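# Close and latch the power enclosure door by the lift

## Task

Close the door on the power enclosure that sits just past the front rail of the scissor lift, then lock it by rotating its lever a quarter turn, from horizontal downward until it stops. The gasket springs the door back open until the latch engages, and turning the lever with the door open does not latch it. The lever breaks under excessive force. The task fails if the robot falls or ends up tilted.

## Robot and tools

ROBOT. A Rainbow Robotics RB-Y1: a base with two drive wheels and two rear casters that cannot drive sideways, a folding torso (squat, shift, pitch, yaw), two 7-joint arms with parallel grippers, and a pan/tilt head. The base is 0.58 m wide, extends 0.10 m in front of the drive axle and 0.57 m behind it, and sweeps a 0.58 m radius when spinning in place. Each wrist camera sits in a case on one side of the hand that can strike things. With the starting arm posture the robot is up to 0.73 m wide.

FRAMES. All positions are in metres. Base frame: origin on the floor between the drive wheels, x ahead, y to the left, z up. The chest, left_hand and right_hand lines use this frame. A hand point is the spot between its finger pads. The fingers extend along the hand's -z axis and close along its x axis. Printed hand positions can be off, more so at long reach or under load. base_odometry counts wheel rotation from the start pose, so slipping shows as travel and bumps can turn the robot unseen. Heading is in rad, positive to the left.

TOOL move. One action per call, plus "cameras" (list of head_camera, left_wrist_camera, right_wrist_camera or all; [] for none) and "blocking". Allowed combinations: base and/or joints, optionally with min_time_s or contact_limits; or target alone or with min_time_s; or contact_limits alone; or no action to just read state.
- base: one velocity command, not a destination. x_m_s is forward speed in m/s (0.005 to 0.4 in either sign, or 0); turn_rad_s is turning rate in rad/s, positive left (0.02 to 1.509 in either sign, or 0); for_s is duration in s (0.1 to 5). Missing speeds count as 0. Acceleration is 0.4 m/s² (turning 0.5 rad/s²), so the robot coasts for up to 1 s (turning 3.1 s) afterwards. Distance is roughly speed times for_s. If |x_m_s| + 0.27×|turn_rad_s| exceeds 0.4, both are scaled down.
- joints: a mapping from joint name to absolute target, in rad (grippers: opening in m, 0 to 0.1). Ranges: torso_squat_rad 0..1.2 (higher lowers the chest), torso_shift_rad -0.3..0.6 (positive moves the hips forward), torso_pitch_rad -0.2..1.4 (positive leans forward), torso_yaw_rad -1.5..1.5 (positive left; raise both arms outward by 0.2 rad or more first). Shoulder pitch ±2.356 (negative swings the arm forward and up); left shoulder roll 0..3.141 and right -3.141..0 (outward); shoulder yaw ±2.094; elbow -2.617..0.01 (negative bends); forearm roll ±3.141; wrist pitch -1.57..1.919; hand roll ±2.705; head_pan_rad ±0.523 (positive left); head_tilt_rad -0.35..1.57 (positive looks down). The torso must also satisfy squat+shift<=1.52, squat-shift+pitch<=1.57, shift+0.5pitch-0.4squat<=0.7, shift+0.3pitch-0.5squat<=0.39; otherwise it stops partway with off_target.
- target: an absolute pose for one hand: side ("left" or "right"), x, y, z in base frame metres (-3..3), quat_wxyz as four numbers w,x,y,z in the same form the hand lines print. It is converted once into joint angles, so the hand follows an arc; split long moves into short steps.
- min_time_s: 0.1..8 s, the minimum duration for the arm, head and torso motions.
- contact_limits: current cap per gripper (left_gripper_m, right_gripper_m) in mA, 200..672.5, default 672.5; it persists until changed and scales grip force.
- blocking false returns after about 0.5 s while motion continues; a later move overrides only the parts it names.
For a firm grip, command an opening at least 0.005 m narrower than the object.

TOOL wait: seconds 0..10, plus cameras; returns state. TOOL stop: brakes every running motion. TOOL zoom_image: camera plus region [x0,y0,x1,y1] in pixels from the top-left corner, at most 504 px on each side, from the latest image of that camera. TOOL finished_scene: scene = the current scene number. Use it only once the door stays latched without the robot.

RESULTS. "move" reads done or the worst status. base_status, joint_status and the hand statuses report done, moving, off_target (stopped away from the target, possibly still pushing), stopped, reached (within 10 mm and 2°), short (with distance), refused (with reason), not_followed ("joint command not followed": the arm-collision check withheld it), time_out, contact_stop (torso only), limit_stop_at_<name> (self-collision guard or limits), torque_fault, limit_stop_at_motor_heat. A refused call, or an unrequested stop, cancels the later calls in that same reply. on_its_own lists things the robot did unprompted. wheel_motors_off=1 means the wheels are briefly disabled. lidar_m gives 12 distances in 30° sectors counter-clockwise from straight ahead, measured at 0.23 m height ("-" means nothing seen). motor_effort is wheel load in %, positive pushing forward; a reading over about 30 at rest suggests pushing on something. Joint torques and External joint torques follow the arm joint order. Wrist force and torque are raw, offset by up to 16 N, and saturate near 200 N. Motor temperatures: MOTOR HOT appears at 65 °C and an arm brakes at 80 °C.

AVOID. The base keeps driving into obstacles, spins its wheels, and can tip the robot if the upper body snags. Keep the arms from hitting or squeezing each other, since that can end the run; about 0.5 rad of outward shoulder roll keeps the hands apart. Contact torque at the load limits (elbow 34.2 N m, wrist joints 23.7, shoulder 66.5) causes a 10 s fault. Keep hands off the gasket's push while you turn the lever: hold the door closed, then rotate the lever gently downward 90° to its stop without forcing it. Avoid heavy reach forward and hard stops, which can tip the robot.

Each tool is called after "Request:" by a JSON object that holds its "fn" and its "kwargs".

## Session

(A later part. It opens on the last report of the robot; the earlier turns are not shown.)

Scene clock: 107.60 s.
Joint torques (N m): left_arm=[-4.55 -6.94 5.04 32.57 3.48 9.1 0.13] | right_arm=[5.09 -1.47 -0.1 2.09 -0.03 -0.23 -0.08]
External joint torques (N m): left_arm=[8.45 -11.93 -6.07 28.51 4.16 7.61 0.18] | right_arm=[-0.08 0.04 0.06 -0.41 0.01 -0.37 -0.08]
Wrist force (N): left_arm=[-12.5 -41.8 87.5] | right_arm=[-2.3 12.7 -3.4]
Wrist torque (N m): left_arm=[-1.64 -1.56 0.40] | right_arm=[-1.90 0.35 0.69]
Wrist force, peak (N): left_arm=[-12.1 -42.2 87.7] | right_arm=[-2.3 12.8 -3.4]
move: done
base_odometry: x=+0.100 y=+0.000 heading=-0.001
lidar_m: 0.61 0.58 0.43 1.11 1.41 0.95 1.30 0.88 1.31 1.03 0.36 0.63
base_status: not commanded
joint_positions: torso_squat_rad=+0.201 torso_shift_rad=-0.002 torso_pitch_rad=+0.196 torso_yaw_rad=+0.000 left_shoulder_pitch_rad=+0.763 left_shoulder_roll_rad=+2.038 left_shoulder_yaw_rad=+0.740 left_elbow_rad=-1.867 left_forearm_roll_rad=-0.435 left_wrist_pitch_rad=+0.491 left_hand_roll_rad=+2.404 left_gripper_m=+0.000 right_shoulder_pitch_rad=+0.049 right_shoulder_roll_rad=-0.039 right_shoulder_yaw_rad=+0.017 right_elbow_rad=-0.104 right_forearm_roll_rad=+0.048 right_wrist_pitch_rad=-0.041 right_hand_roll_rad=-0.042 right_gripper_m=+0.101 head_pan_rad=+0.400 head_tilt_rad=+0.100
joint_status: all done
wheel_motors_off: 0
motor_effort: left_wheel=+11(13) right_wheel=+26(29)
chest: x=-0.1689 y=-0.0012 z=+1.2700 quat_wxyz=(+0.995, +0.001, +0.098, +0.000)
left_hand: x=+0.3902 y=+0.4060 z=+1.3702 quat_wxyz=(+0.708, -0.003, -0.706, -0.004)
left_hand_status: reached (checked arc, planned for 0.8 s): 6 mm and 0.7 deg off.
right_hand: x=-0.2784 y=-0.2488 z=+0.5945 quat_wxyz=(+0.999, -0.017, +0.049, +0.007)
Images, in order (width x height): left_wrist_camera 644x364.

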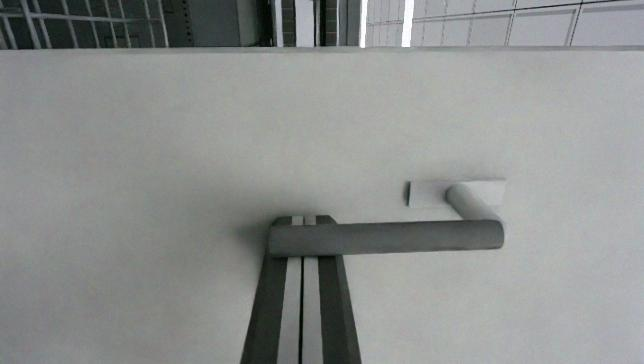

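Request:
{"fn": "move", "kwargs": {"target": {"side":"left","x":0.39,"y":0.4,"z":1.37,"quat_wxyz":[0.7071,0,-0.7071,0]}, "min_time_s": 0.8, "cameras": []}}

Request:
{"fn": "move", "kwargs": {"target": {"side":"left","x":0.38,"y":0.385,"z":1.37,"quat_wxyz":[0.7071,0,-0.7071,0]}, "min_time_s": 1, "cameras": ["left_wrist_camera"]}}

Request:
{"fn": "move", "kwargs": {"target": {"side":"left","x":0.31,"y":0.36,"z":1.38,"quat_wxyz":[0.7071,0,-0.7071,0]}, "min_time_s": 1.2, "cameras": ["head_camera","left_wrist_camera"]}}

Scene clock: 113.07 s.
Joint torques (N m): left_arm=[-10.34 7.8 6.03 15.06 1.57 2.97 -0.75] | right_arm=[5.22 -1.54 -0.24 2.14 -0.04 -0.1 -0.07]
External joint torques (N m): left_arm=[2.74 2.88 -5.01 11.03 2.31 1.52 -0.69] | right_arm=[0.05 0.02 -0.09 -0.37 0 -0.24 -0.07]
Wrist force (N): left_arm=[-3.5 -5.4 76.8] | right_arm=[-2.2 12.5 -3.5]
Wrist torque (N m): left_arm=[-1.59 -1.55 0.59] | right_arm=[-1.84 0.33 0.70]
Wrist force, peak (N): left_arm=[-12.3 -42.0 88.0] | right_arm=[-2.4 13.1 -3.7]
move: done
base_odometry: x=+0.100 y=+0.000 heading=-0.001
lidar_m: 0.61 0.58 0.43 1.11 1.41 0.94 1.30 0.88 1.31 1.02 0.36 0.64
base_status: not commanded
joint_positions: torso_squat_rad=+0.200 torso_shift_rad=-0.002 torso_pitch_rad=+0.197 torso_yaw_rad=+0.001 left_shoulder_pitch_rad=+0.755 left_shoulder_roll_rad=+2.049 left_shoulder_yaw_rad=+0.736 left_elbow_rad=-1.892 left_forearm_roll_rad=-0.398 left_wrist_pitch_rad=+0.526 left_hand_roll_rad=+2.375 left_gripper_m=+0.000 right_shoulder_pitch_rad=+0.049 right_shoulder_roll_rad=-0.039 right_shoulder_yaw_rad=+0.017 right_elbow_rad=-0.104 right_forearm_roll_rad=+0.048 right_wrist_pitch_rad=-0.041 right_hand_roll_rad=-0.042 right_gripper_m=+0.101 head_pan_rad=+0.400 head_tilt_rad=+0.100
joint_status: all done
wheel_motors_off: 0
motor_effort: left_wheel=+11(11) right_wheel=+26(29)
chest: x=-0.1688 y=-0.0007 z=+1.2699 quat_wxyz=(+0.995, +0.001, +0.098, +0.000)
left_hand: x=+0.3897 y=+0.3997 z=+1.3698 quat_wxyz=(+0.707, -0.002, -0.707, -0.001)
left_hand_status: reached (checked arc, planned for 0.8 s): 0 mm and 0.3 deg off.
right_hand: x=-0.2782 y=-0.2488 z=+0.5947 quat_wxyz=(+0.999, -0.017, +0.049, +0.007)

Scene clock: 114.40 s.
Joint torques (N m): left_arm=[-15.06 4.44 11.12 3.29 -0.76 1.17 -0.51] | right_arm=[5.81 -1.91 0.17 2.32 0.02 -0.21 -0.04]
External joint torques (N m): left_arm=[-2.37 -0.72 0.09 -0.48 0.1 -0.13 -0.45] | right_arm=[0.51 -0.32 0.33 -0.23 0.06 -0.36 -0.03]
Wrist force (N): left_arm=[-14.0 9.4 14.6] | right_arm=[-1.8 12.3 -3.3]
Wrist torque (N m): left_arm=[-0.59 -1.87 0.40] | right_arm=[-1.82 0.36 0.69]
Wrist force, peak (N): left_arm=[-3.8 -5.5 76.6] | right_arm=[-2.0 12.8 -3.7]
move: done
base_odometry: x=+0.100 y=+0.000 heading=-0.001
lidar_m: 0.62 0.57 0.43 1.12 1.41 0.95 1.30 0.88 1.31 1.03 0.36 0.63
base_status: not commanded
joint_positions: torso_squat_rad=+0.200 torso_shift_rad=+0.000 torso_pitch_rad=+0.200 torso_yaw_rad=+0.000 left_shoulder_pitch_rad=+0.724 left_shoulder_roll_rad=+2.029 left_shoulder_yaw_rad=+0.731 left_elbow_rad=-1.972 left_forearm_roll_rad=-0.312 left_wrist_pitch_rad=+0.578 left_hand_roll_rad=+2.273 left_gripper_m=+0.000 right_shoulder_pitch_rad=+0.049 right_shoulder_roll_rad=-0.039 right_shoulder_yaw_rad=+0.017 right_elbow_rad=-0.104 right_forearm_roll_rad=+0.048 right_wrist_pitch_rad=-0.041 right_hand_roll_rad=-0.042 right_gripper_m=+0.101 head_pan_rad=+0.400 head_tilt_rad=+0.100
joint_status: all done
wheel_motors_off: 0
motor_effort: left_wheel=-3(11) right_wheel=+19(28)
chest: x=-0.1668 y=-0.0001 z=+1.2698 quat_wxyz=(+0.995, +0.000, +0.100, +0.000)
left_hand: x=+0.3824 y=+0.3855 z=+1.3676 quat_wxyz=(+0.708, -0.001, -0.706, +0.000)
left_hand_status: reached (checked arc, planned for 1.0 s): 3 mm and 0.2 deg off.
right_hand: x=-0.2784 y=-0.2488 z=+0.5951 quat_wxyz=(+0.999, -0.018, +0.051, +0.007)
Images, in order (width x height): left_wrist_camera 644x364.

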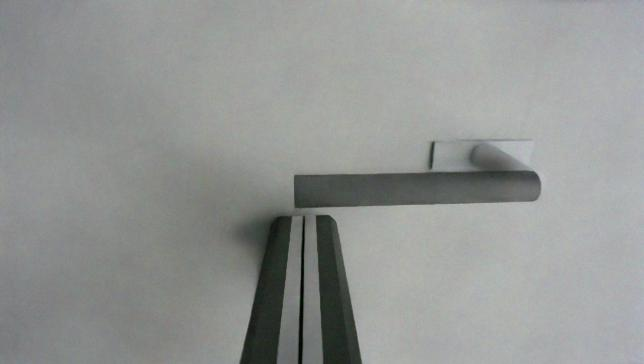

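Scene clock: 115.93 s.
Joint torques (N m): left_arm=[-10.02 5.11 11.27 1.44 -1.01 0.47 -0.49] | right_arm=[5.63 -1.46 0.11 2.29 0.08 -0.12 -0.09]
External joint torques (N m): left_arm=[-1.58 -1.68 0.49 -0.6 0.17 -0.03 -0.43] | right_arm=[0.33 0.13 0.27 -0.26 0.12 -0.26 -0.09]
Wrist force (N): left_arm=[-13.3 9.6 10.8] | right_arm=[-1.7 12.2 -3.7]
Wrist torque (N m): left_arm=[-0.58 -1.91 0.43] | right_arm=[-1.79 0.39 0.70]
Wrist force, peak (N): left_arm=[-14.1 9.1 14.6] | right_arm=[-2.4 13.0 -3.5]
move: done
base_odometry: x=+0.100 y=+0.000 heading=-0.001
lidar_m: 0.62 0.58 0.43 1.11 1.41 0.95 1.30 0.89 1.32 1.02 0.36 0.63
base_status: not commanded
joint_positions: torso_squat_rad=+0.200 torso_shift_rad=+0.000 torso_pitch_rad=+0.200 torso_yaw_rad=+0.000 left_shoulder_pitch_rad=+0.668 left_shoulder_roll_rad=+1.730 left_shoulder_yaw_rad=+0.842 left_elbow_rad=-2.313 left_forearm_roll_rad=-0.044 left_wrist_pitch_rad=+0.665 left_hand_roll_rad=+1.824 left_gripper_m=+0.000 right_shoulder_pitch_rad=+0.049 right_shoulder_roll_rad=-0.039 right_shoulder_yaw_rad=+0.017 right_elbow_rad=-0.104 right_forearm_roll_rad=+0.048 right_wrist_pitch_rad=-0.041 right_hand_roll_rad=-0.042 right_gripper_m=+0.101 head_pan_rad=+0.400 head_tilt_rad=+0.100
joint_status: all done
wheel_motors_off: 0
motor_effort: left_wheel=-6(6) right_wheel=+19(21)
chest: x=-0.1667 y=-0.0001 z=+1.2698 quat_wxyz=(+0.995, +0.000, +0.100, +0.000)
left_hand: x=+0.3102 y=+0.3594 z=+1.3792 quat_wxyz=(+0.703, -0.002, -0.712, -0.002)
left_hand_status: reached (checked arc, planned for 1.2 s): 1 mm and 0.8 deg off.
right_hand: x=-0.2784 y=-0.2487 z=+0.5951 quat_wxyz=(+0.999, -0.018, +0.051, +0.007)
Images, in order (width x height): head_camera 896x504, left_wrist_camera 644x364.

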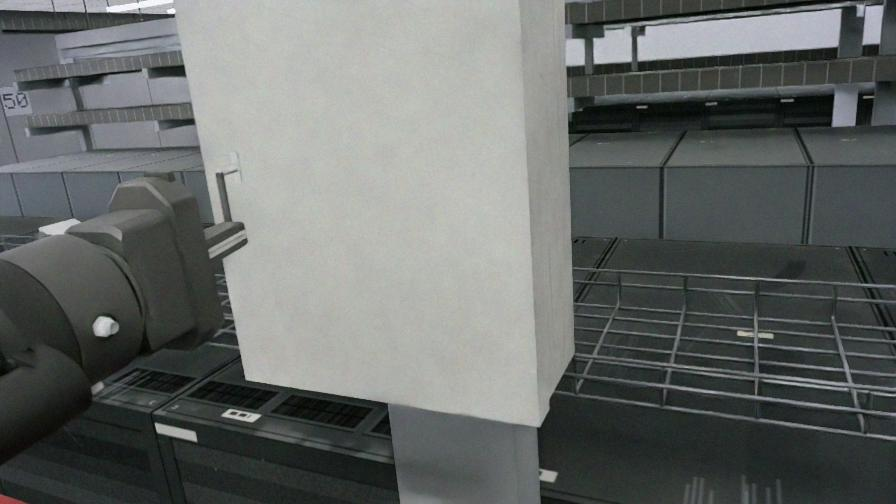

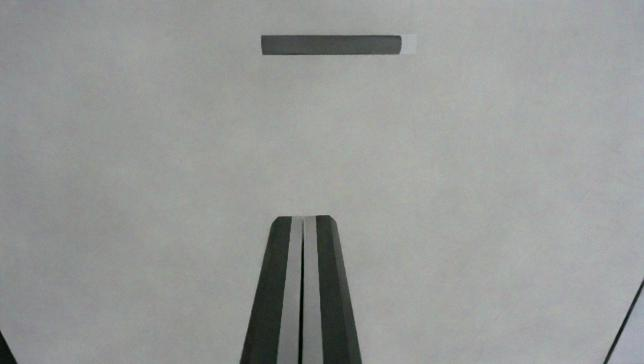

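Request:
{"fn": "finished_scene", "kwargs": {"scene": 2}}

The scene is finished: the task was done.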